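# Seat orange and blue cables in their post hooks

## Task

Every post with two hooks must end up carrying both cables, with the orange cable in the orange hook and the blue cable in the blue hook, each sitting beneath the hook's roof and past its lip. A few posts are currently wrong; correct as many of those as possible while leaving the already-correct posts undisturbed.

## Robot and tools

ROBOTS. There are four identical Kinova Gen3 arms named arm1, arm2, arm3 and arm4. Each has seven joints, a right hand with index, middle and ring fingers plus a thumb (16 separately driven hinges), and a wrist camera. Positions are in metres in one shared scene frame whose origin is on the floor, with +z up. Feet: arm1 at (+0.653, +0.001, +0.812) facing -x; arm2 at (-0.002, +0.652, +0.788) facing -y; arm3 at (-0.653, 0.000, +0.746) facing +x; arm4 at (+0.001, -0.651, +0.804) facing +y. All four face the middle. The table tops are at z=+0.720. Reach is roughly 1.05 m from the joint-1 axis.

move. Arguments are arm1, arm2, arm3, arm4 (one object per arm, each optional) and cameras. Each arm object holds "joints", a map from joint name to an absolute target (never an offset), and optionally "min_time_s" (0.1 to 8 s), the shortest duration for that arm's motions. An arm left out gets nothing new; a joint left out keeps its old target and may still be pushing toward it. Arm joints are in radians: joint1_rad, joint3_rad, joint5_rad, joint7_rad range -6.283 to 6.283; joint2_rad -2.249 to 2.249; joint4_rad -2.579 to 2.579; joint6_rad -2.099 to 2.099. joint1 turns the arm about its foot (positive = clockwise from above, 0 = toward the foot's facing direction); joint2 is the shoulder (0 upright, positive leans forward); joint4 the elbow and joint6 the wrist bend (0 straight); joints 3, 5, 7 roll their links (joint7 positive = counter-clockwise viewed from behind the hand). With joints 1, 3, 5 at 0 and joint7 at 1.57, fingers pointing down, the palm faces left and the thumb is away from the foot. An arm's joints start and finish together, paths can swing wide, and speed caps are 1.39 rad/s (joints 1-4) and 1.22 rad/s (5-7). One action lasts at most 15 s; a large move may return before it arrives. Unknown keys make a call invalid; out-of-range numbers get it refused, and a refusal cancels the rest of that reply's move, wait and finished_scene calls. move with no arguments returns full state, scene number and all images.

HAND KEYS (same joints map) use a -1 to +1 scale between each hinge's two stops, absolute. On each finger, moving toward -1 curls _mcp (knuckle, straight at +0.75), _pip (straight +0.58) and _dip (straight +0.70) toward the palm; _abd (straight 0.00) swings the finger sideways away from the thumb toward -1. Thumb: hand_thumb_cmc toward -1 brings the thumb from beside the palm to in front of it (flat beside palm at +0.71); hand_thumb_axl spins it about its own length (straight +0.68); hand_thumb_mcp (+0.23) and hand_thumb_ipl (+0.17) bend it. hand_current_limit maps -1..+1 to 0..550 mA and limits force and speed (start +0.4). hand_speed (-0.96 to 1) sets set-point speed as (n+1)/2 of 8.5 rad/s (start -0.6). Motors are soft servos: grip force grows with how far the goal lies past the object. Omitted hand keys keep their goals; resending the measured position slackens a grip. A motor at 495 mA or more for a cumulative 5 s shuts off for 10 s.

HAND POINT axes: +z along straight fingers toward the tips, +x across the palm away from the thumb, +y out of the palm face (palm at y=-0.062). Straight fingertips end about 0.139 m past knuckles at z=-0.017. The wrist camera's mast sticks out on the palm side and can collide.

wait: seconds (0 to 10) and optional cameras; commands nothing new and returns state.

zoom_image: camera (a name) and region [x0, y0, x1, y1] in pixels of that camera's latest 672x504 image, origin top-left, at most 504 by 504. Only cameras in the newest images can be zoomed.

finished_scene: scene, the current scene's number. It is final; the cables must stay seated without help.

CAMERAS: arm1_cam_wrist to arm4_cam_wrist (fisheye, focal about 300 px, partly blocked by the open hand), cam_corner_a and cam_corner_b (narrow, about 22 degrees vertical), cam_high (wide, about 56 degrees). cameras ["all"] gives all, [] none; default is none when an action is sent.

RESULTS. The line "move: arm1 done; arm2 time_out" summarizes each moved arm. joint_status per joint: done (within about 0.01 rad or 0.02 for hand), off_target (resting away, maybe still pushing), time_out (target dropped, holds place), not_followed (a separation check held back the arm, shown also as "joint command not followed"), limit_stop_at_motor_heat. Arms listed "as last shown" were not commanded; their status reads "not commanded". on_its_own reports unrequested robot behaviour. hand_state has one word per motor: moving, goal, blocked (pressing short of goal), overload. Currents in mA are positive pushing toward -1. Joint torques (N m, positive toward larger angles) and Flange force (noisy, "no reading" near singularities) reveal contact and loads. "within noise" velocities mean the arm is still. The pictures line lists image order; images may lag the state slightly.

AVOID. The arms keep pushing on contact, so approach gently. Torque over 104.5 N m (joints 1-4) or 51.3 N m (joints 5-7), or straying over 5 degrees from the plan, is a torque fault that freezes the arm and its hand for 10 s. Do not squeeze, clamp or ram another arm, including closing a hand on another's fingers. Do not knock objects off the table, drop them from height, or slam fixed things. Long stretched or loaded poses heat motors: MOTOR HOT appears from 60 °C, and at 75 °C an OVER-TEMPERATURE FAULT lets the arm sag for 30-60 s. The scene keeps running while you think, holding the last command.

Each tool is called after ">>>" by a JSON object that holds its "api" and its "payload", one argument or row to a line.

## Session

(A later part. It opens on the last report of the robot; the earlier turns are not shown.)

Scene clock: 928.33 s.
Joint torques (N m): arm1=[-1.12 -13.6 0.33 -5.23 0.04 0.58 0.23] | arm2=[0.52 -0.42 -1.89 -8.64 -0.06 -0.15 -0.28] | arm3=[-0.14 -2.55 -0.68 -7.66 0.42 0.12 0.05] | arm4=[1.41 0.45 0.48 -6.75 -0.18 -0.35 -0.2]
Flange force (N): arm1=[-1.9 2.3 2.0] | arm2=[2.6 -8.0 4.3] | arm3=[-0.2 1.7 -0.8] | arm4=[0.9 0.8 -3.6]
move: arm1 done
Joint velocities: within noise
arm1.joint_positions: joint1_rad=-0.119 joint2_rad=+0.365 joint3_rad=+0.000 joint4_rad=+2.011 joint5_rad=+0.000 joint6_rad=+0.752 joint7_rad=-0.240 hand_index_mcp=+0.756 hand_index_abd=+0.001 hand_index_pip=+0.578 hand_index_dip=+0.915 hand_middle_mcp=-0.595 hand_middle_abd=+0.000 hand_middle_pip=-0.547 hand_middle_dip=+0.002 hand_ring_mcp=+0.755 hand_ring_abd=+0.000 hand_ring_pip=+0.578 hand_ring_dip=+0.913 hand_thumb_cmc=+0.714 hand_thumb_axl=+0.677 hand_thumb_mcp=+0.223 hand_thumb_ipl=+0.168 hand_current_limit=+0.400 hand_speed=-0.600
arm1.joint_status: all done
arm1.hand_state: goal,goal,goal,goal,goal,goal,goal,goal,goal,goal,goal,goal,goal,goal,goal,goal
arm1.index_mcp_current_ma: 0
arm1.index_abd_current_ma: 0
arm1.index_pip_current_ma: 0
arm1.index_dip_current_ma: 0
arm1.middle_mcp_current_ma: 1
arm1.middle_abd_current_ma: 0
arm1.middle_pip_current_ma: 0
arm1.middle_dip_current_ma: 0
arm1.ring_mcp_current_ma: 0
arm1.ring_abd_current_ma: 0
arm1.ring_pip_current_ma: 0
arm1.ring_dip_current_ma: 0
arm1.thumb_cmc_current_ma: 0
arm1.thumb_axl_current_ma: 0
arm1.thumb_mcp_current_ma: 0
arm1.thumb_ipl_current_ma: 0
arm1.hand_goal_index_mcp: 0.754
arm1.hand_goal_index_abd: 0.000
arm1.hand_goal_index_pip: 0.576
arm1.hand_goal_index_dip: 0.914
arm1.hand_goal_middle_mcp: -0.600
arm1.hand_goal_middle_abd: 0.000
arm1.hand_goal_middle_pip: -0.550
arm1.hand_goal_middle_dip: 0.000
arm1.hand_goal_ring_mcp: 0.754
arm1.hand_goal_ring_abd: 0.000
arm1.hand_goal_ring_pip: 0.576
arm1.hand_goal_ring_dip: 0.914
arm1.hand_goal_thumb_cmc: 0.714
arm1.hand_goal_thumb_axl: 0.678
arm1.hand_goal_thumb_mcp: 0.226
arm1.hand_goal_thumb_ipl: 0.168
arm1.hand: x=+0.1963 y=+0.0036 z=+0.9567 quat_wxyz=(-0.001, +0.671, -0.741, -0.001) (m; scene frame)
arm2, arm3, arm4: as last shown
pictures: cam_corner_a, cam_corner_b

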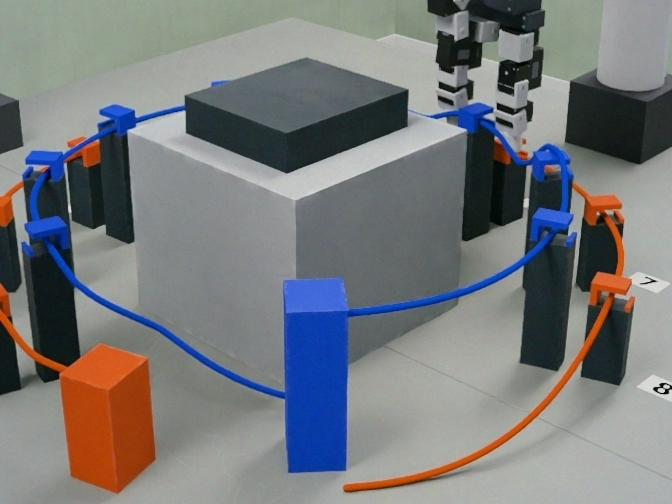

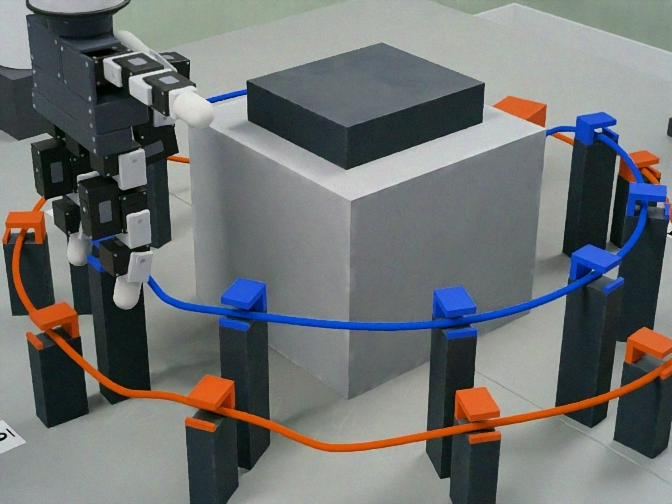

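>>> {"api": "move", "payload": {
  "arm1": {"joints":{"joint1_rad":-0.14501,"joint2_rad":0.28654,"joint4_rad":2.11229,"joint6_rad":0.7283,"joint7_rad":-0.2665},"min_time_s":1.5}
}}

>>> {"api": "move", "payload": {
  "arm1": {"joints":{"joint1_rad":-0.1709,"joint2_rad":0.11774,"joint4_rad":2.09497,"joint6_rad":0.91438,"joint7_rad":-0.29239,"hand_index_dip":0.696,"hand_ring_dip":0.696},"min_time_s":1.2},
  "cameras": ["cam_corner_b","cam_corner_a","cam_high"]
}}

>>> {"api": "zoom_image", "payload": {
  "camera": "cam_corner_b",
  "region": [30, 130, 190, 290]
}}

>>> {"api": "zoom_image", "payload": {
  "camera": "cam_corner_a",
  "region": [430, 80, 590, 240]
}}

>>> {"api": "zoom_image", "payload": {
  "camera": "cam_high",
  "region": [360, 200, 520, 360]
}}

Scene clock: 942.80 s.
Joint torques (N m): arm1=[-1.16 -12.08 0.27 -5.05 0.02 0.61 0.22] | arm2=[0.61 -0.38 -1.85 -8.75 -0.07 -0.14 -0.31] | arm3=[-0.13 -2.54 -0.73 -7.63 0.45 0.1 0.09] | arm4=[1.35 0.53 0.48 -6.73 -0.16 -0.35 -0.23]
Flange force (N): arm1=[-1.9 2.7 2.4] | arm2=[2.8 -8.0 4.8] | arm3=[-0.1 1.7 -0.9] | arm4=[1.1 0.8 -3.6]
move: arm1 done
Joint velocities: within noise
arm1.joint_positions: joint1_rad=-0.145 joint2_rad=+0.287 joint3_rad=+0.000 joint4_rad=+2.112 joint5_rad=+0.000 joint6_rad=+0.728 joint7_rad=-0.267 hand_index_mcp=+0.755 hand_index_abd=+0.001 hand_index_pip=+0.578 hand_index_dip=+0.915 hand_middle_mcp=-0.595 hand_middle_abd=+0.000 hand_middle_pip=-0.547 hand_middle_dip=+0.002 hand_ring_mcp=+0.755 hand_ring_abd=+0.000 hand_ring_pip=+0.578 hand_ring_dip=+0.913 hand_thumb_cmc=+0.714 hand_thumb_axl=+0.677 hand_thumb_mcp=+0.223 hand_thumb_ipl=+0.168 hand_current_limit=+0.400 hand_speed=-0.600
arm1.joint_status: all done
arm1.hand_state: goal,goal,goal,goal,goal,goal,goal,goal,goal,goal,goal,goal,goal,goal,goal,goal
arm1.index_mcp_current_ma: 0
arm1.index_abd_current_ma: 0
arm1.index_pip_current_ma: 0
arm1.index_dip_current_ma: 0
arm1.middle_mcp_current_ma: 1
arm1.middle_abd_current_ma: 0
arm1.middle_pip_current_ma: 0
arm1.middle_dip_current_ma: 0
arm1.ring_mcp_current_ma: 0
arm1.ring_abd_current_ma: 0
arm1.ring_pip_current_ma: 0
arm1.ring_dip_current_ma: 0
arm1.thumb_cmc_current_ma: 0
arm1.thumb_axl_current_ma: 0
arm1.thumb_mcp_current_ma: 0
arm1.thumb_ipl_current_ma: 0
arm1.hand_goal_index_mcp: 0.754
arm1.hand_goal_index_abd: 0.000
arm1.hand_goal_index_pip: 0.576
arm1.hand_goal_index_dip: 0.914
arm1.hand_goal_middle_mcp: -0.600
arm1.hand_goal_middle_abd: 0.000
arm1.hand_goal_middle_pip: -0.550
arm1.hand_goal_middle_dip: 0.000
arm1.hand_goal_ring_mcp: 0.754
arm1.hand_goal_ring_abd: 0.000
arm1.hand_goal_ring_pip: 0.576
arm1.hand_goal_ring_dip: 0.914
arm1.hand_goal_thumb_cmc: 0.714
arm1.hand_goal_thumb_axl: 0.678
arm1.hand_goal_thumb_mcp: 0.226
arm1.hand_goal_thumb_ipl: 0.168
arm1.hand: x=+0.2331 y=-0.0001 z=+0.9627 quat_wxyz=(-0.001, +0.671, -0.741, -0.001) (m; scene frame)
arm2, arm3, arm4: as last shown
pictures: none

Scene clock: 944.33 s.
Joint torques (N m): arm1=[-1.14 -10 0.17 -6.12 0.01 0.62 0.23] | arm2=[0.53 -0.5 -1.87 -8.69 -0.07 -0.13 -0.27] | arm3=[-0.07 -2.5 -0.71 -7.61 0.41 0.11 0.1] | arm4=[1.42 0.45 0.41 -6.79 -0.14 -0.32 -0.2]
Flange force (N): arm1=[-0.9 3.1 2.1] | arm2=[2.4 -7.9 4.4] | arm3=[-0.1 1.6 -1.0] | arm4=[1.0 0.6 -3.3]
move: arm1 done
Joint velocities: within noise
arm1.joint_positions: joint1_rad=-0.171 joint2_rad=+0.118 joint3_rad=+0.000 joint4_rad=+2.095 joint5_rad=+0.000 joint6_rad=+0.914 joint7_rad=-0.292 hand_index_mcp=+0.755 hand_index_abd=+0.001 hand_index_pip=+0.578 hand_index_dip=+0.699 hand_middle_mcp=-0.595 hand_middle_abd=+0.000 hand_middle_pip=-0.547 hand_middle_dip=+0.002 hand_ring_mcp=+0.755 hand_ring_abd=+0.000 hand_ring_pip=+0.578 hand_ring_dip=+0.699 hand_thumb_cmc=+0.714 hand_thumb_axl=+0.677 hand_thumb_mcp=+0.223 hand_thumb_ipl=+0.168 hand_current_limit=+0.400 hand_speed=-0.600
arm1.joint_status: all done
arm1.hand_state: goal,goal,goal,goal,goal,goal,goal,goal,goal,goal,goal,goal,goal,goal,goal,goal
arm1.index_mcp_current_ma: 0
arm1.index_abd_current_ma: 0
arm1.index_pip_current_ma: 0
arm1.index_dip_current_ma: 0
arm1.middle_mcp_current_ma: 1
arm1.middle_abd_current_ma: 0
arm1.middle_pip_current_ma: 0
arm1.middle_dip_current_ma: 0
arm1.ring_mcp_current_ma: 0
arm1.ring_abd_current_ma: 0
arm1.ring_pip_current_ma: 0
arm1.ring_dip_current_ma: 0
arm1.thumb_cmc_current_ma: 0
arm1.thumb_axl_current_ma: 0
arm1.thumb_mcp_current_ma: 0
arm1.thumb_ipl_current_ma: 0
arm1.hand_goal_index_mcp: 0.754
arm1.hand_goal_index_abd: 0.000
arm1.hand_goal_index_pip: 0.576
arm1.hand_goal_index_dip: 0.696
arm1.hand_goal_middle_mcp: -0.600
arm1.hand_goal_middle_abd: 0.000
arm1.hand_goal_middle_pip: -0.550
arm1.hand_goal_middle_dip: 0.000
arm1.hand_goal_ring_mcp: 0.754
arm1.hand_goal_ring_abd: 0.000
arm1.hand_goal_ring_pip: 0.576
arm1.hand_goal_ring_dip: 0.696
arm1.hand_goal_thumb_cmc: 0.714
arm1.hand_goal_thumb_axl: 0.678
arm1.hand_goal_thumb_mcp: 0.226
arm1.hand_goal_thumb_ipl: 0.168
arm1.hand: x=+0.2630 y=-0.0033 z=+1.0207 quat_wxyz=(-0.001, +0.671, -0.741, -0.001) (m; scene frame)
arm2, arm3, arm4: as last shown
pictures: cam_corner_a, cam_corner_b, cam_high

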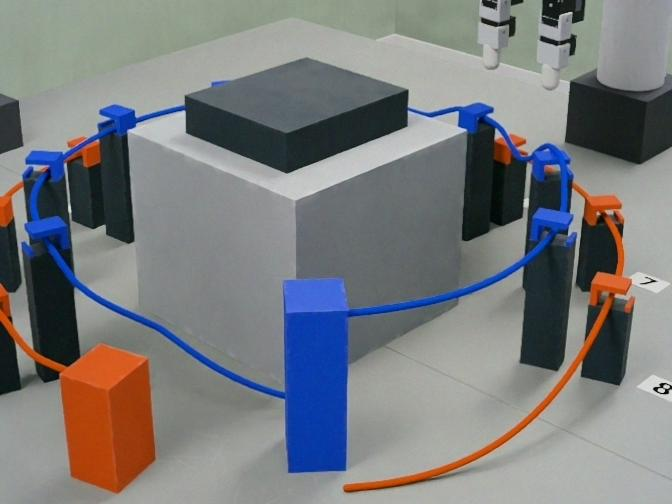

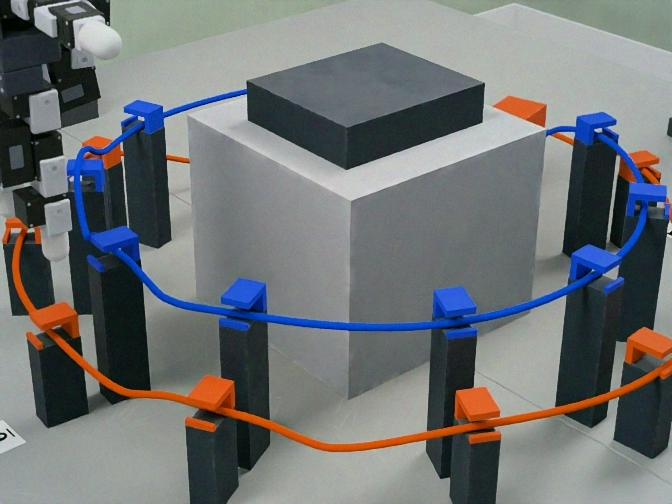

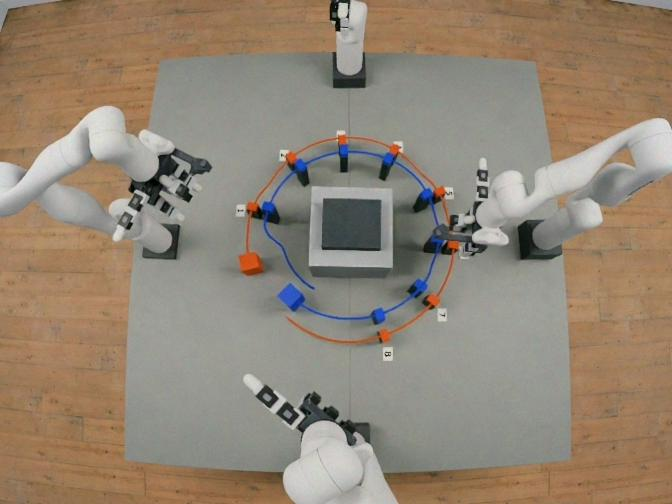

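Scaled by 3.150 from the camera's 672x504 image, which has a finer 960x720 frame.

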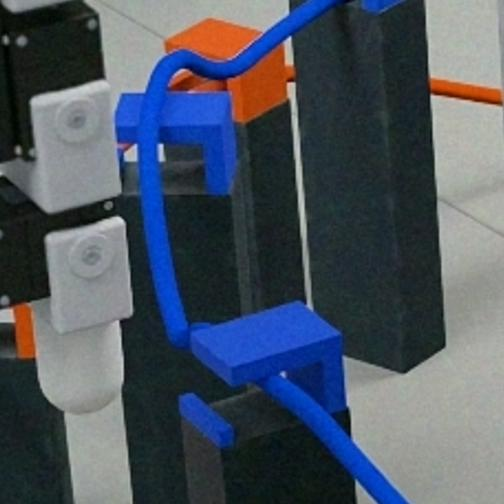

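Scaled by 3.150 from the camera's 672x504 image, which has a finer 960x720 frame.

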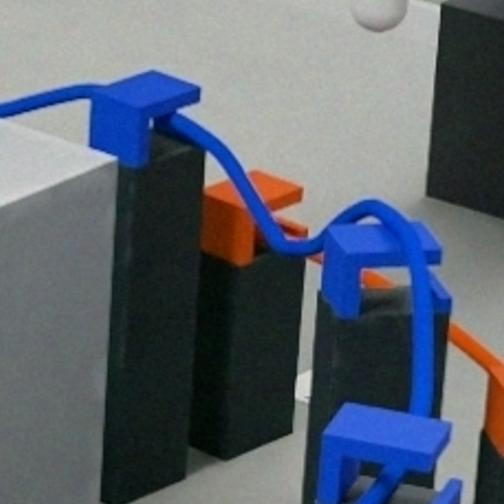

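Scaled by 3.150 from the camera's 672x504 image, which has a finer 960x720 frame.

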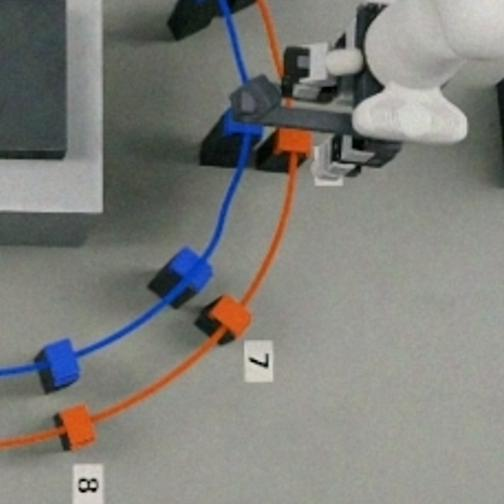

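>>> {"api": "zoom_image", "payload": {
  "camera": "cam_high",
  "region": [390, 240, 450, 300]
}}

Scaled by 8.400 from the camera's 672x504 image, which has a finer 960x720 frame.

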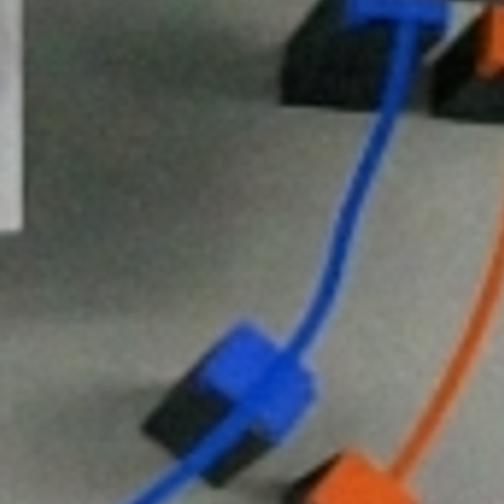

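>>> {"api": "move", "payload": {
  "arm1": {"joints":{"joint1_rad":-0.34296,"joint2_rad":0.49982,"joint4_rad":1.52171,"joint6_rad":1.10554,"joint7_rad":-1.05088},"min_time_s":2.0},
  "cameras": ["cam_corner_b","cam_corner_a","cam_high"]
}}

>>> {"api": "zoom_image", "payload": {
  "camera": "cam_corner_a",
  "region": [460, 60, 640, 240]
}}

Scene clock: 1035.07 s.
Joint torques (N m): arm1=[-1.14 -17.57 0.36 -6.95 0.08 0.68 0.22] | arm2=[0.53 -0.4 -1.89 -8.72 -0.1 -0.13 -0.23] | arm3=[-0.1 -2.49 -0.74 -7.67 0.43 0.12 0.08] | arm4=[1.4 0.49 0.47 -6.75 -0.18 -0.37 -0.2]
Flange force (N): arm1=[0.7 2.5 1.0] | arm2=[2.7 -7.9 4.6] | arm3=[-0.3 1.6 -0.7] | arm4=[1.0 0.8 -3.6]
move: arm1 done
Joint velocities: within noise
arm1.joint_positions: joint1_rad=-0.343 joint2_rad=+0.500 joint3_rad=+0.000 joint4_rad=+1.522 joint5_rad=+0.000 joint6_rad=+1.106 joint7_rad=-1.051 hand_index_mcp=+0.755 hand_index_abd=+0.001 hand_index_pip=+0.578 hand_index_dip=+0.699 hand_middle_mcp=-0.595 hand_middle_abd=+0.000 hand_middle_pip=-0.547 hand_middle_dip=+0.002 hand_ring_mcp=+0.755 hand_ring_abd=+0.000 hand_ring_pip=+0.578 hand_ring_dip=+0.699 hand_thumb_cmc=+0.714 hand_thumb_axl=+0.677 hand_thumb_mcp=+0.223 hand_thumb_ipl=+0.168 hand_current_limit=+0.400 hand_speed=-0.600
arm1.joint_status: all done
arm1.hand_state: goal,goal,goal,goal,goal,goal,goal,goal,goal,goal,goal,goal,goal,goal,goal,goal
arm1.index_mcp_current_ma: 0
arm1.index_abd_current_ma: 0
arm1.index_pip_current_ma: 0
arm1.index_dip_current_ma: 0
arm1.middle_mcp_current_ma: 1
arm1.middle_abd_current_ma: 0
arm1.middle_pip_current_ma: 0
arm1.middle_dip_current_ma: 0
arm1.ring_mcp_current_ma: 0
arm1.ring_abd_current_ma: 0
arm1.ring_pip_current_ma: 0
arm1.ring_dip_current_ma: 0
arm1.thumb_cmc_current_ma: 0
arm1.thumb_axl_current_ma: 0
arm1.thumb_mcp_current_ma: 0
arm1.thumb_ipl_current_ma: 0
arm1.hand_goal_index_mcp: 0.754
arm1.hand_goal_index_abd: 0.000
arm1.hand_goal_index_pip: 0.576
arm1.hand_goal_index_dip: 0.696
arm1.hand_goal_middle_mcp: -0.600
arm1.hand_goal_middle_abd: 0.000
arm1.hand_goal_middle_pip: -0.550
arm1.hand_goal_middle_dip: 0.000
arm1.hand_goal_ring_mcp: 0.754
arm1.hand_goal_ring_abd: 0.000
arm1.hand_goal_ring_pip: 0.576
arm1.hand_goal_ring_dip: 0.696
arm1.hand_goal_thumb_cmc: 0.714
arm1.hand_goal_thumb_axl: 0.678
arm1.hand_goal_thumb_mcp: 0.226
arm1.hand_goal_thumb_ipl: 0.168
arm1.hand: x=+0.1330 y=-0.0801 z=+1.0205 quat_wxyz=(+0.000, +0.428, -0.904, +0.000) (m; scene frame)
arm2, arm3, arm4: as last shown
pictures: cam_corner_a, cam_corner_b, cam_high

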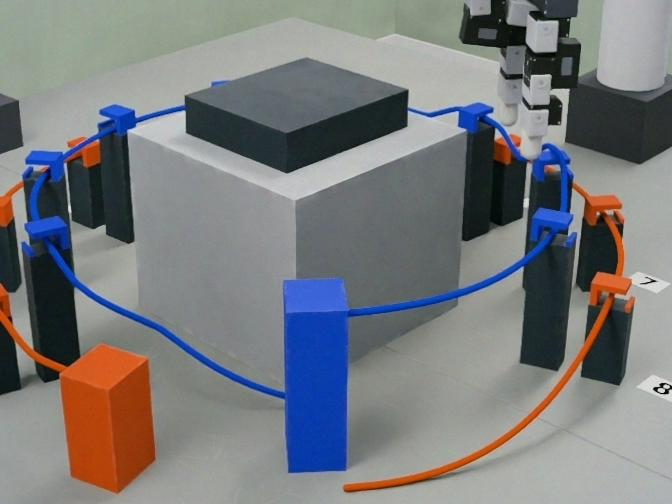

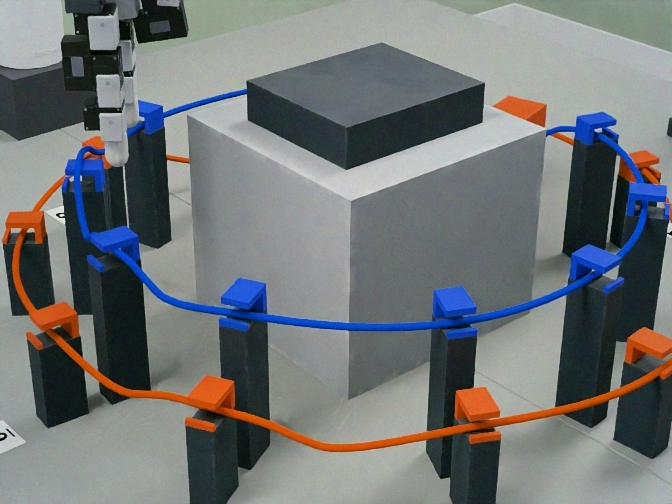

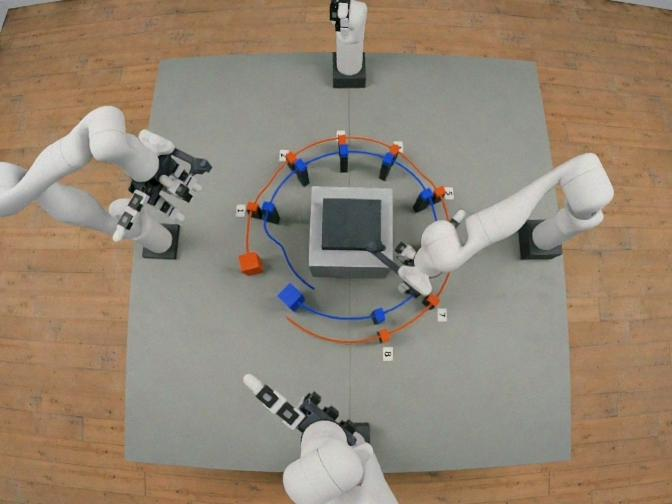

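Scaled by 2.800 from the camera's 672x504 image, which has a finer 960x720 frame.

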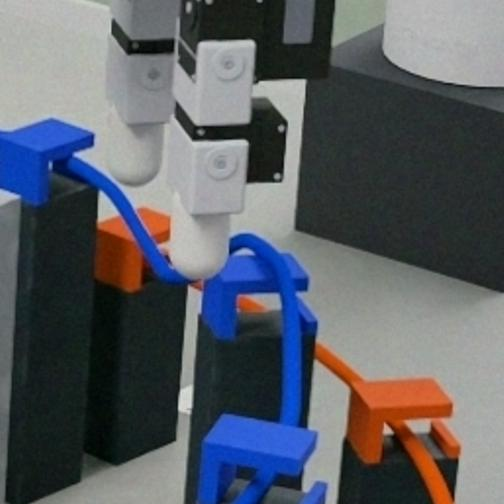

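>>> {"api": "move", "payload": {
  "arm1": {"joints":{"joint1_rad":-0.34284,"joint2_rad":0.56427,"joint4_rad":1.60142,"joint6_rad":0.96138,"joint7_rad":-1.05076},"min_time_s":1.3},
  "cameras": ["cam_corner_b","cam_corner_a"]
}}

>>> {"api": "zoom_image", "payload": {
  "camera": "cam_corner_a",
  "region": [480, 80, 620, 220]
}}

>>> {"api": "zoom_image", "payload": {
  "camera": "cam_corner_b",
  "region": [30, 110, 170, 250]
}}

Scene clock: 1102.17 s.
Joint torques (N m): arm1=[-1.17 -18.04 0.43 -6.26 0.05 0.7 0.22] | arm2=[0.52 -0.42 -1.88 -8.68 -0.05 -0.1 -0.29] | arm3=[-0.14 -2.54 -0.75 -7.69 0.42 0.09 0.08] | arm4=[1.4 0.5 0.47 -6.77 -0.17 -0.32 -0.17]
Flange force (N): arm1=[0.6 2.7 1.3] | arm2=[2.6 -8.0 4.6] | arm3=[-0.3 1.7 -0.8] | arm4=[1.0 0.9 -3.4]
move: arm1 done
Joint velocities: within noise
arm1.joint_positions: joint1_rad=-0.343 joint2_rad=+0.564 joint3_rad=+0.000 joint4_rad=+1.601 joint5_rad=+0.000 joint6_rad=+0.961 joint7_rad=-1.051 hand_index_mcp=+0.755 hand_index_abd=+0.001 hand_index_pip=+0.578 hand_index_dip=+0.699 hand_middle_mcp=-0.595 hand_middle_abd=+0.000 hand_middle_pip=-0.547 hand_middle_dip=+0.002 hand_ring_mcp=+0.755 hand_ring_abd=+0.000 hand_ring_pip=+0.578 hand_ring_dip=+0.699 hand_thumb_cmc=+0.714 hand_thumb_axl=+0.677 hand_thumb_mcp=+0.223 hand_thumb_ipl=+0.168 hand_current_limit=+0.400 hand_speed=-0.600
arm1.joint_status: all done
arm1.hand_state: goal,goal,goal,goal,goal,goal,goal,goal,goal,goal,goal,goal,goal,goal,goal,goal
arm1.index_mcp_current_ma: 0
arm1.index_abd_current_ma: 0
arm1.index_pip_current_ma: 0
arm1.index_dip_current_ma: 0
arm1.middle_mcp_current_ma: 1
arm1.middle_abd_current_ma: 0
arm1.middle_pip_current_ma: 0
arm1.middle_dip_current_ma: 0
arm1.ring_mcp_current_ma: 0
arm1.ring_abd_current_ma: 0
arm1.ring_pip_current_ma: 0
arm1.ring_dip_current_ma: 0
arm1.thumb_cmc_current_ma: 0
arm1.thumb_axl_current_ma: 0
arm1.thumb_mcp_current_ma: 0
arm1.thumb_ipl_current_ma: 0
arm1.hand_goal_index_mcp: 0.754
arm1.hand_goal_index_abd: 0.000
arm1.hand_goal_index_pip: 0.576
arm1.hand_goal_index_dip: 0.696
arm1.hand_goal_middle_mcp: -0.600
arm1.hand_goal_middle_abd: 0.000
arm1.hand_goal_middle_pip: -0.550
arm1.hand_goal_middle_dip: 0.000
arm1.hand_goal_ring_mcp: 0.754
arm1.hand_goal_ring_abd: 0.000
arm1.hand_goal_ring_pip: 0.576
arm1.hand_goal_ring_dip: 0.696
arm1.hand_goal_thumb_cmc: 0.714
arm1.hand_goal_thumb_axl: 0.678
arm1.hand_goal_thumb_mcp: 0.226
arm1.hand_goal_thumb_ipl: 0.168
arm1.hand: x=+0.1330 y=-0.0800 z=+0.9675 quat_wxyz=(+0.000, +0.428, -0.904, +0.000) (m; scene frame)
arm2.joint_positions: joint1_rad=+0.331 joint2_rad=-0.384 joint3_rad=-0.121 joint4_rad=+1.454 joint5_rad=-0.058 joint6_rad=+1.992 joint7_rad=+1.664 hand_index_mcp=+0.753 hand_index_abd=+0.000 hand_index_pip=+0.577 hand_index_dip=+0.696 hand_middle_mcp=+0.753 hand_middle_abd=+0.000 hand_middle_pip=+0.577 hand_middle_dip=+0.696 hand_ring_mcp=+0.753 hand_ring_abd=+0.000 hand_ring_pip=+0.577 hand_ring_dip=+0.696 hand_thumb_cmc=+0.714 hand_thumb_axl=+0.677 hand_thumb_mcp=+0.224 hand_thumb_ipl=+0.168 hand_current_limit=+0.400 hand_speed=-0.600
arm2.joint_status: not commanded
arm2.hand_state: goal,goal,goal,goal,goal,goal,goal,goal,goal,goal,goal,goal,goal,goal,goal,goal
arm2.index_mcp_current_ma: 0
arm2.index_abd_current_ma: 0
arm2.index_pip_current_ma: 0
arm2.index_dip_current_ma: 0
arm2.middle_mcp_current_ma: 0
arm2.middle_abd_current_ma: 0
arm2.middle_pip_current_ma: 0
arm2.middle_dip_current_ma: 0
arm2.ring_mcp_current_ma: 0
arm2.ring_abd_current_ma: 0
arm2.ring_pip_current_ma: 0
arm2.ring_dip_current_ma: 0
arm2.thumb_cmc_current_ma: 0
arm2.thumb_axl_current_ma: 0
arm2.thumb_mcp_current_ma: -2
arm2.thumb_ipl_current_ma: 0
arm2.hand_goal_index_mcp: 0.754
arm2.hand_goal_index_abd: 0.000
arm2.hand_goal_index_pip: 0.576
arm2.hand_goal_index_dip: 0.696
arm2.hand_goal_middle_mcp: 0.754
arm2.hand_goal_middle_abd: 0.000
arm2.hand_goal_middle_pip: 0.576
arm2.hand_goal_middle_dip: 0.696
arm2.hand_goal_ring_mcp: 0.754
arm2.hand_goal_ring_abd: 0.000
arm2.hand_goal_ring_pip: 0.576
arm2.hand_goal_ring_dip: 0.696
arm2.hand_goal_thumb_cmc: 0.714
arm2.hand_goal_thumb_axl: 0.678
arm2.hand_goal_thumb_mcp: 0.226
arm2.hand_goal_thumb_ipl: 0.168
arm2.hand: x=+0.0537 y=+0.4870 z=+1.3159 quat_wxyz=(+0.028, +0.735, +0.677, -0.030) (m; scene frame)
arm3: as last shown
arm4.joint_positions: joint1_rad=-0.520 joint2_rad=-0.377 joint3_rad=-0.047 joint4_rad=+1.460 joint5_rad=+0.011 joint6_rad=+1.969 joint7_rad=+1.876 hand_index_mcp=+0.753 hand_index_abd=+0.000 hand_index_pip=+0.577 hand_index_dip=+0.696 hand_middle_mcp=+0.753 hand_middle_abd=+0.000 hand_middle_pip=+0.577 hand_middle_dip=+0.696 hand_ring_mcp=+0.753 hand_ring_abd=+0.000 hand_ring_pip=+0.577 hand_ring_dip=+0.696 hand_thumb_cmc=+0.714 hand_thumb_axl=+0.677 hand_thumb_mcp=+0.224 hand_thumb_ipl=+0.168 hand_current_limit=+0.400 hand_speed=-0.600
arm4.joint_status: not commanded
arm4.hand_state: goal,goal,goal,goal,goal,goal,goal,goal,goal,goal,overload,goal,goal,goal,goal,goal
arm4.index_mcp_current_ma: -2
arm4.index_abd_current_ma: 0
arm4.index_pip_current_ma: 2
arm4.index_dip_current_ma: 0
arm4.middle_mcp_current_ma: -2
arm4.middle_abd_current_ma: 0
arm4.middle_pip_current_ma: 2
arm4.middle_dip_current_ma: 0
arm4.ring_mcp_current_ma: -2
arm4.ring_abd_current_ma: 0
arm4.ring_pip_current_ma: 0
arm4.ring_dip_current_ma: 0
arm4.thumb_cmc_current_ma: 1
arm4.thumb_axl_current_ma: -2
arm4.thumb_mcp_current_ma: -7
arm4.thumb_ipl_current_ma: -1
arm4.hand_goal_index_mcp: 0.754
arm4.hand_goal_index_abd: 0.000
arm4.hand_goal_index_pip: 0.576
arm4.hand_goal_index_dip: 0.696
arm4.hand_goal_middle_mcp: 0.754
arm4.hand_goal_middle_abd: 0.000
arm4.hand_goal_middle_pip: 0.576
arm4.hand_goal_middle_dip: 0.696
arm4.hand_goal_ring_mcp: 0.754
arm4.hand_goal_ring_abd: 0.000
arm4.hand_goal_ring_pip: 0.576
arm4.hand_goal_ring_dip: 0.696
arm4.hand_goal_thumb_cmc: 0.714
arm4.hand_goal_thumb_axl: 0.678
arm4.hand_goal_thumb_mcp: 0.226
arm4.hand_goal_thumb_ipl: 0.168
arm4.hand: x=-0.1333 y=-0.5587 z=+1.3237 quat_wxyz=(+0.035, -0.938, +0.343, +0.025) (m; scene frame)
pictures: cam_corner_a, cam_corner_b

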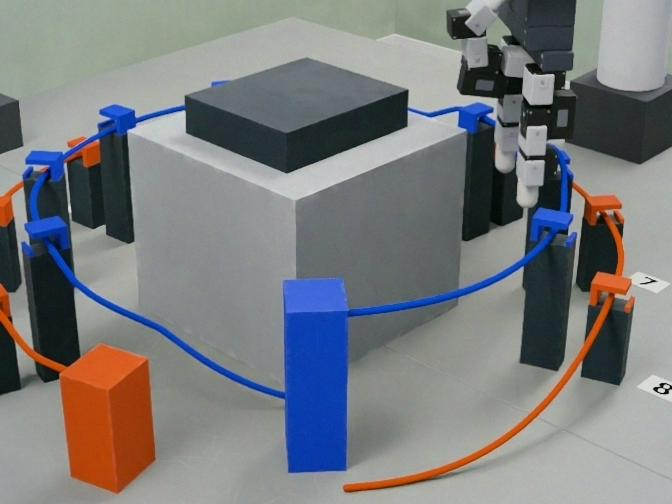

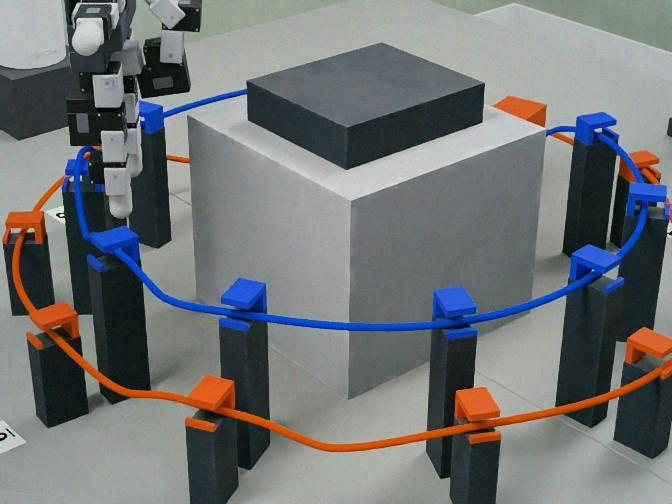

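Scaled by 3.600 from the camera's 672x504 image, which has a finer 960x720 frame.

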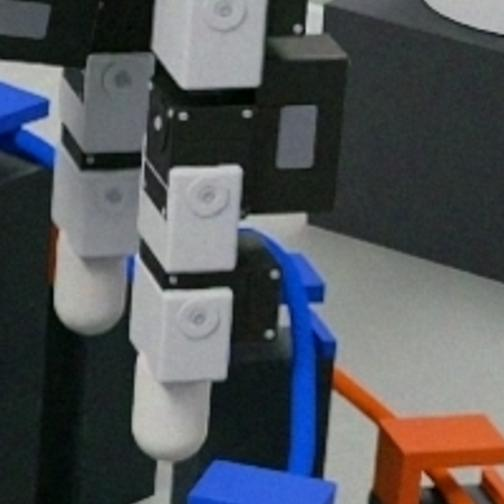

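Scaled by 3.600 from the camera's 672x504 image, which has a finer 960x720 frame.

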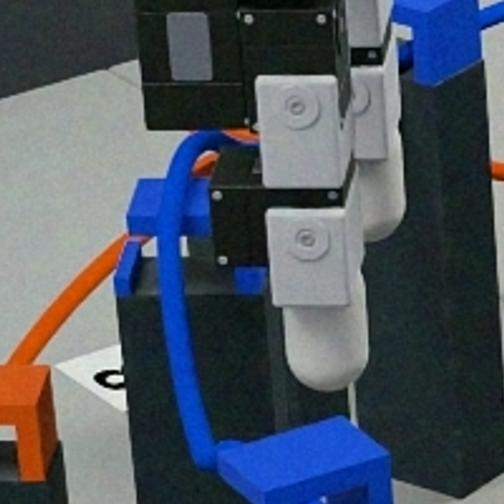

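>>> {"api": "move", "payload": {
  "arm1": {"joints":{"joint1_rad":-0.41739,"joint2_rad":0.5249,"joint4_rad":1.6754,"joint6_rad":0.92689,"joint7_rad":-1.12531},"min_time_s":1.8},
  "cameras": ["cam_corner_b","cam_corner_a"]
}}

>>> {"api": "zoom_image", "payload": {
  "camera": "cam_corner_a",
  "region": [480, 80, 620, 220]
}}

>>> {"api": "zoom_image", "payload": {
  "camera": "cam_corner_b",
  "region": [30, 110, 170, 250]
}}

Scene clock: 1117.30 s.
Joint torques (N m): arm1=[-1.25 -17.24 0.37 -6.09 0.03 0.72 0.24] | arm2=[0.48 -0.43 -1.87 -8.71 -0.03 -0.12 -0.31] | arm3=[-0.16 -2.57 -0.74 -7.61 0.4 0.08 0.1] | arm4=[1.4 0.48 0.51 -6.8 -0.18 -0.37 -0.18]
Flange force (N): arm1=[0.7 2.7 1.4] | arm2=[2.6 -8.0 4.6] | arm3=[-0.1 1.8 -1.1] | arm4=[1.0 1.0 -3.4]
move: arm1 done
Joint velocities: within noise
arm1.joint_positions: joint1_rad=-0.417 joint2_rad=+0.525 joint3_rad=+0.000 joint4_rad=+1.675 joint5_rad=+0.000 joint6_rad=+0.927 joint7_rad=-1.125 hand_index_mcp=+0.754 hand_index_abd=+0.001 hand_index_pip=+0.578 hand_index_dip=+0.699 hand_middle_mcp=-0.595 hand_middle_abd=+0.000 hand_middle_pip=-0.547 hand_middle_dip=+0.002 hand_ring_mcp=+0.750 hand_ring_abd=+0.000 hand_ring_pip=+0.575 hand_ring_dip=+0.698 hand_thumb_cmc=+0.714 hand_thumb_axl=+0.677 hand_thumb_mcp=+0.223 hand_thumb_ipl=+0.168 hand_current_limit=+0.400 hand_speed=-0.600
arm1.joint_status: all done
arm1.hand_state: goal,goal,goal,goal,goal,goal,goal,goal,goal,goal,goal,goal,goal,goal,goal,goal
arm1.index_mcp_current_ma: 0
arm1.index_abd_current_ma: 0
arm1.index_pip_current_ma: 0
arm1.index_dip_current_ma: 0
arm1.middle_mcp_current_ma: 1
arm1.middle_abd_current_ma: 0
arm1.middle_pip_current_ma: 0
arm1.middle_dip_current_ma: 0
arm1.ring_mcp_current_ma: 0
arm1.ring_abd_current_ma: 0
arm1.ring_pip_current_ma: 0
arm1.ring_dip_current_ma: 0
arm1.thumb_cmc_current_ma: 0
arm1.thumb_axl_current_ma: 0
arm1.thumb_mcp_current_ma: 0
arm1.thumb_ipl_current_ma: 0
arm1.hand_goal_index_mcp: 0.754
arm1.hand_goal_index_abd: 0.000
arm1.hand_goal_index_pip: 0.576
arm1.hand_goal_index_dip: 0.696
arm1.hand_goal_middle_mcp: -0.600
arm1.hand_goal_middle_abd: 0.000
arm1.hand_goal_middle_pip: -0.550
arm1.hand_goal_middle_dip: 0.000
arm1.hand_goal_ring_mcp: 0.754
arm1.hand_goal_ring_abd: 0.000
arm1.hand_goal_ring_pip: 0.576
arm1.hand_goal_ring_dip: 0.696
arm1.hand_goal_thumb_cmc: 0.714
arm1.hand_goal_thumb_axl: 0.678
arm1.hand_goal_thumb_mcp: 0.226
arm1.hand_goal_thumb_ipl: 0.168
arm1.hand: x=+0.1641 y=-0.1057 z=+0.9674 quat_wxyz=(+0.000, +0.428, -0.904, +0.001) (m; scene frame)
arm2, arm3, arm4: as last shown
pictures: cam_corner_a, cam_corner_b

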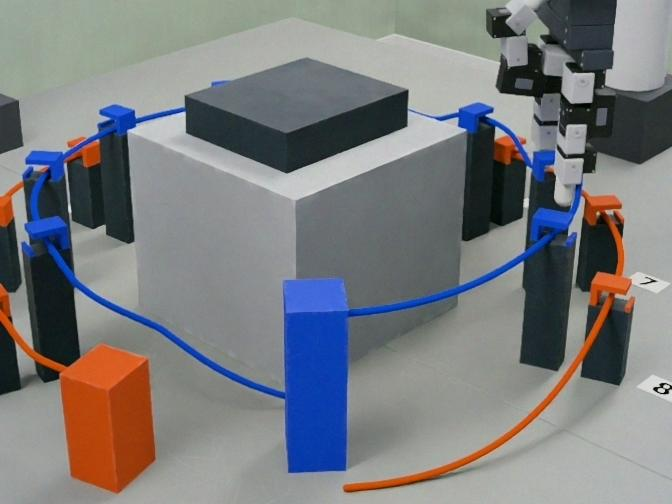

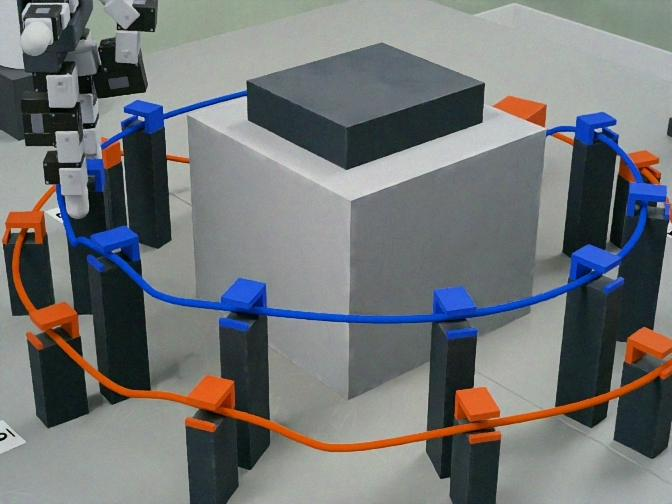

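Scaled by 3.600 from the camera's 672x504 image, which has a finer 960x720 frame.

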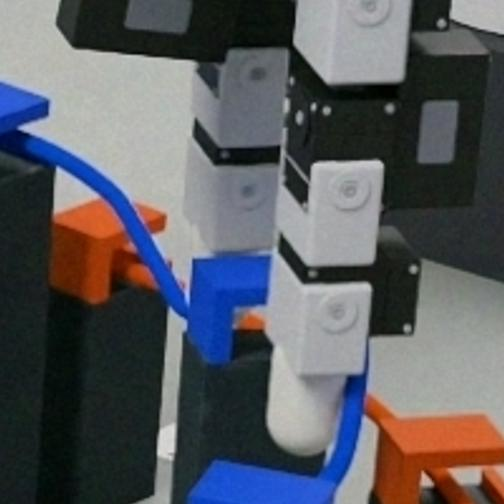

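Scaled by 3.600 from the camera's 672x504 image, which has a finer 960x720 frame.

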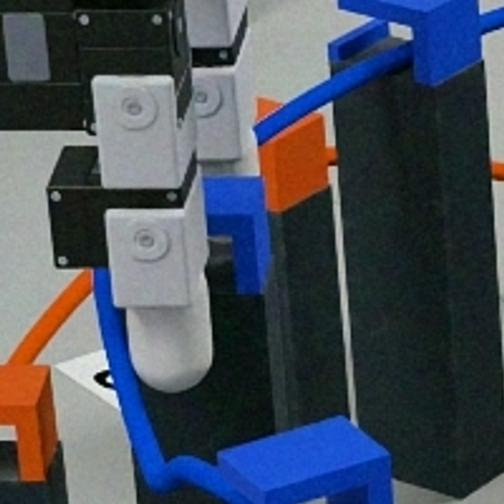

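>>> {"api": "move", "payload": {
  "arm1": {"joints":{"joint1_rad":-0.37564,"joint2_rad":0.54583,"joint4_rad":1.63621,"joint6_rad":0.94507,"joint7_rad":-1.08356},"min_time_s":1.2},
  "cameras": ["cam_corner_b","cam_corner_a"]
}}

>>> {"api": "zoom_image", "payload": {
  "camera": "cam_corner_a",
  "region": [480, 80, 620, 220]
}}

>>> {"api": "zoom_image", "payload": {
  "camera": "cam_corner_b",
  "region": [30, 110, 170, 250]
}}

Scene clock: 1124.87 s.
Joint torques (N m): arm1=[-1.18 -17.6 0.38 -6.22 0.07 0.69 0.24] | arm2=[0.53 -0.39 -1.9 -8.66 -0.04 -0.13 -0.28] | arm3=[-0.09 -2.57 -0.74 -7.67 0.46 0.15 0.1] | arm4=[1.43 0.44 0.45 -6.81 -0.18 -0.36 -0.21]
Flange force (N): arm1=[0.5 2.5 1.3] | arm2=[2.7 -8.0 4.4] | arm3=[-0.1 1.7 -0.7] | arm4=[1.0 0.7 -3.4]
move: arm1 done
Joint velocities: within noise
arm1.joint_positions: joint1_rad=-0.376 joint2_rad=+0.546 joint3_rad=+0.000 joint4_rad=+1.636 joint5_rad=+0.000 joint6_rad=+0.945 joint7_rad=-1.084 hand_index_mcp=+0.754 hand_index_abd=+0.001 hand_index_pip=+0.578 hand_index_dip=+0.699 hand_middle_mcp=-0.595 hand_middle_abd=+0.000 hand_middle_pip=-0.547 hand_middle_dip=+0.002 hand_ring_mcp=+0.750 hand_ring_abd=+0.000 hand_ring_pip=+0.575 hand_ring_dip=+0.698 hand_thumb_cmc=+0.714 hand_thumb_axl=+0.677 hand_thumb_mcp=+0.223 hand_thumb_ipl=+0.168 hand_current_limit=+0.400 hand_speed=-0.600
arm1.joint_status: all done
arm1.hand_state: goal,goal,goal,goal,goal,goal,goal,goal,goal,goal,goal,goal,goal,goal,goal,goal
arm1.index_mcp_current_ma: 0
arm1.index_abd_current_ma: 0
arm1.index_pip_current_ma: 0
arm1.index_dip_current_ma: 0
arm1.middle_mcp_current_ma: 1
arm1.middle_abd_current_ma: 0
arm1.middle_pip_current_ma: 0
arm1.middle_dip_current_ma: 0
arm1.ring_mcp_current_ma: 0
arm1.ring_abd_current_ma: 0
arm1.ring_pip_current_ma: 0
arm1.ring_dip_current_ma: 0
arm1.thumb_cmc_current_ma: 0
arm1.thumb_axl_current_ma: 0
arm1.thumb_mcp_current_ma: 0
arm1.thumb_ipl_current_ma: 0
arm1.hand_goal_index_mcp: 0.754
arm1.hand_goal_index_abd: 0.000
arm1.hand_goal_index_pip: 0.576
arm1.hand_goal_index_dip: 0.696
arm1.hand_goal_middle_mcp: -0.600
arm1.hand_goal_middle_abd: 0.000
arm1.hand_goal_middle_pip: -0.550
arm1.hand_goal_middle_dip: 0.000
arm1.hand_goal_ring_mcp: 0.754
arm1.hand_goal_ring_abd: 0.000
arm1.hand_goal_ring_pip: 0.576
arm1.hand_goal_ring_dip: 0.696
arm1.hand_goal_thumb_cmc: 0.714
arm1.hand_goal_thumb_axl: 0.678
arm1.hand_goal_thumb_mcp: 0.226
arm1.hand_goal_thumb_ipl: 0.168
arm1.hand: x=+0.1470 y=-0.0916 z=+0.9674 quat_wxyz=(+0.000, +0.428, -0.904, +0.001) (m; scene frame)
arm2, arm4: as last shown
arm3.joint_positions: joint1_rad=-0.300 joint2_rad=-0.300 joint3_rad=+0.000 joint4_rad=+1.600 joint5_rad=+0.000 joint6_rad=+1.800 joint7_rad=-0.741 hand_index_mcp=+0.755 hand_index_abd=-0.003 hand_index_pip=+0.579 hand_index_dip=+0.191 hand_middle_mcp=-0.575 hand_middle_abd=+0.000 hand_middle_pip=-0.547 hand_middle_dip=+0.002 hand_ring_mcp=+0.755 hand_ring_abd=+0.002 hand_ring_pip=+0.578 hand_ring_dip=+0.191 hand_thumb_cmc=+0.714 hand_thumb_axl=+0.677 hand_thumb_mcp=+0.224 hand_thumb_ipl=+0.168 hand_current_limit=+0.400 hand_speed=-0.600
arm3.joint_status: not commanded
arm3.hand_state: goal,goal,goal,goal,goal,goal,goal,goal,goal,goal,goal,goal,goal,goal,goal,goal
arm3.index_mcp_current_ma: 4
arm3.index_abd_current_ma: -7
arm3.index_pip_current_ma: 9
arm3.index_dip_current_ma: 11
arm3.middle_mcp_current_ma: 19
arm3.middle_abd_current_ma: 0
arm3.middle_pip_current_ma: 8
arm3.middle_dip_current_ma: 8
arm3.ring_mcp_current_ma: 4
arm3.ring_abd_current_ma: 4
arm3.ring_pip_current_ma: 7
arm3.ring_dip_current_ma: 9
arm3.thumb_cmc_current_ma: 1
arm3.thumb_axl_current_ma: -2
arm3.thumb_mcp_current_ma: -9
arm3.thumb_ipl_current_ma: -1
arm3.hand_goal_index_mcp: 0.754
arm3.hand_goal_index_abd: 0.000
arm3.hand_goal_index_pip: 0.576
arm3.hand_goal_index_dip: 0.188
arm3.hand_goal_middle_mcp: -0.580
arm3.hand_goal_middle_abd: 0.000
arm3.hand_goal_middle_pip: -0.550
arm3.hand_goal_middle_dip: 0.000
arm3.hand_goal_ring_mcp: 0.754
arm3.hand_goal_ring_abd: 0.000
arm3.hand_goal_ring_pip: 0.576
arm3.hand_goal_ring_dip: 0.188
arm3.hand_goal_thumb_cmc: 0.714
arm3.hand_goal_thumb_axl: 0.678
arm3.hand_goal_thumb_mcp: 0.226
arm3.hand_goal_thumb_ipl: 0.168
arm3.hand: x=-0.3979 y=-0.0350 z=+1.2173 quat_wxyz=(+0.006, +0.855, +0.518, +0.020) (m; scene frame)
pictures: cam_corner_a, cam_corner_b

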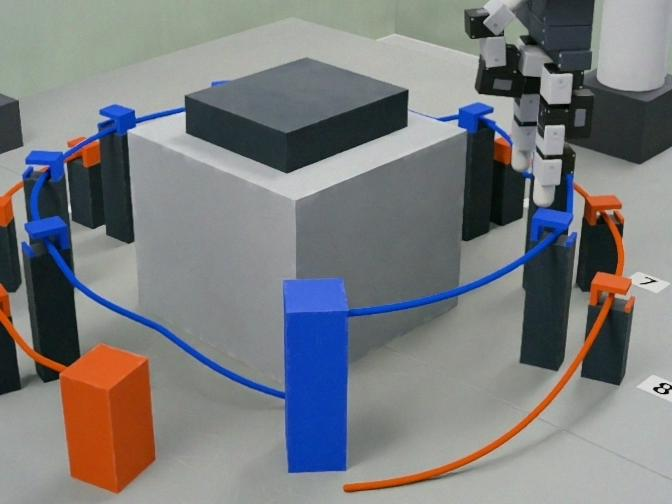

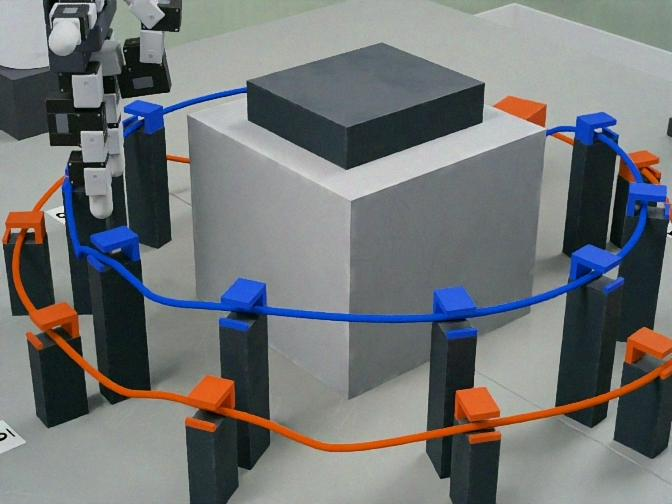

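Scaled by 3.600 from the camera's 672x504 image, which has a finer 960x720 frame.

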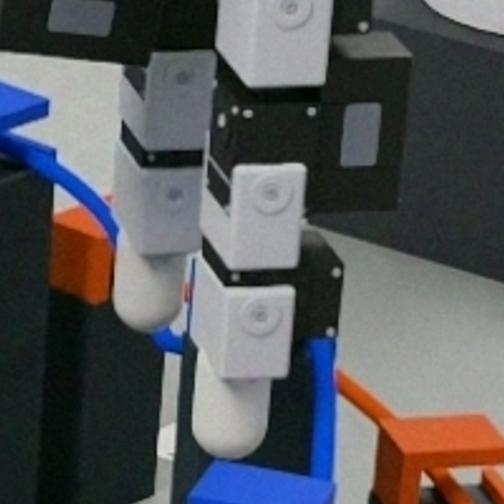

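Scaled by 3.600 from the camera's 672x504 image, which has a finer 960x720 frame.

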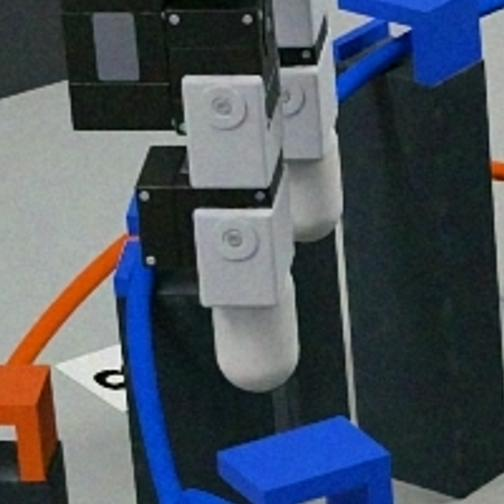

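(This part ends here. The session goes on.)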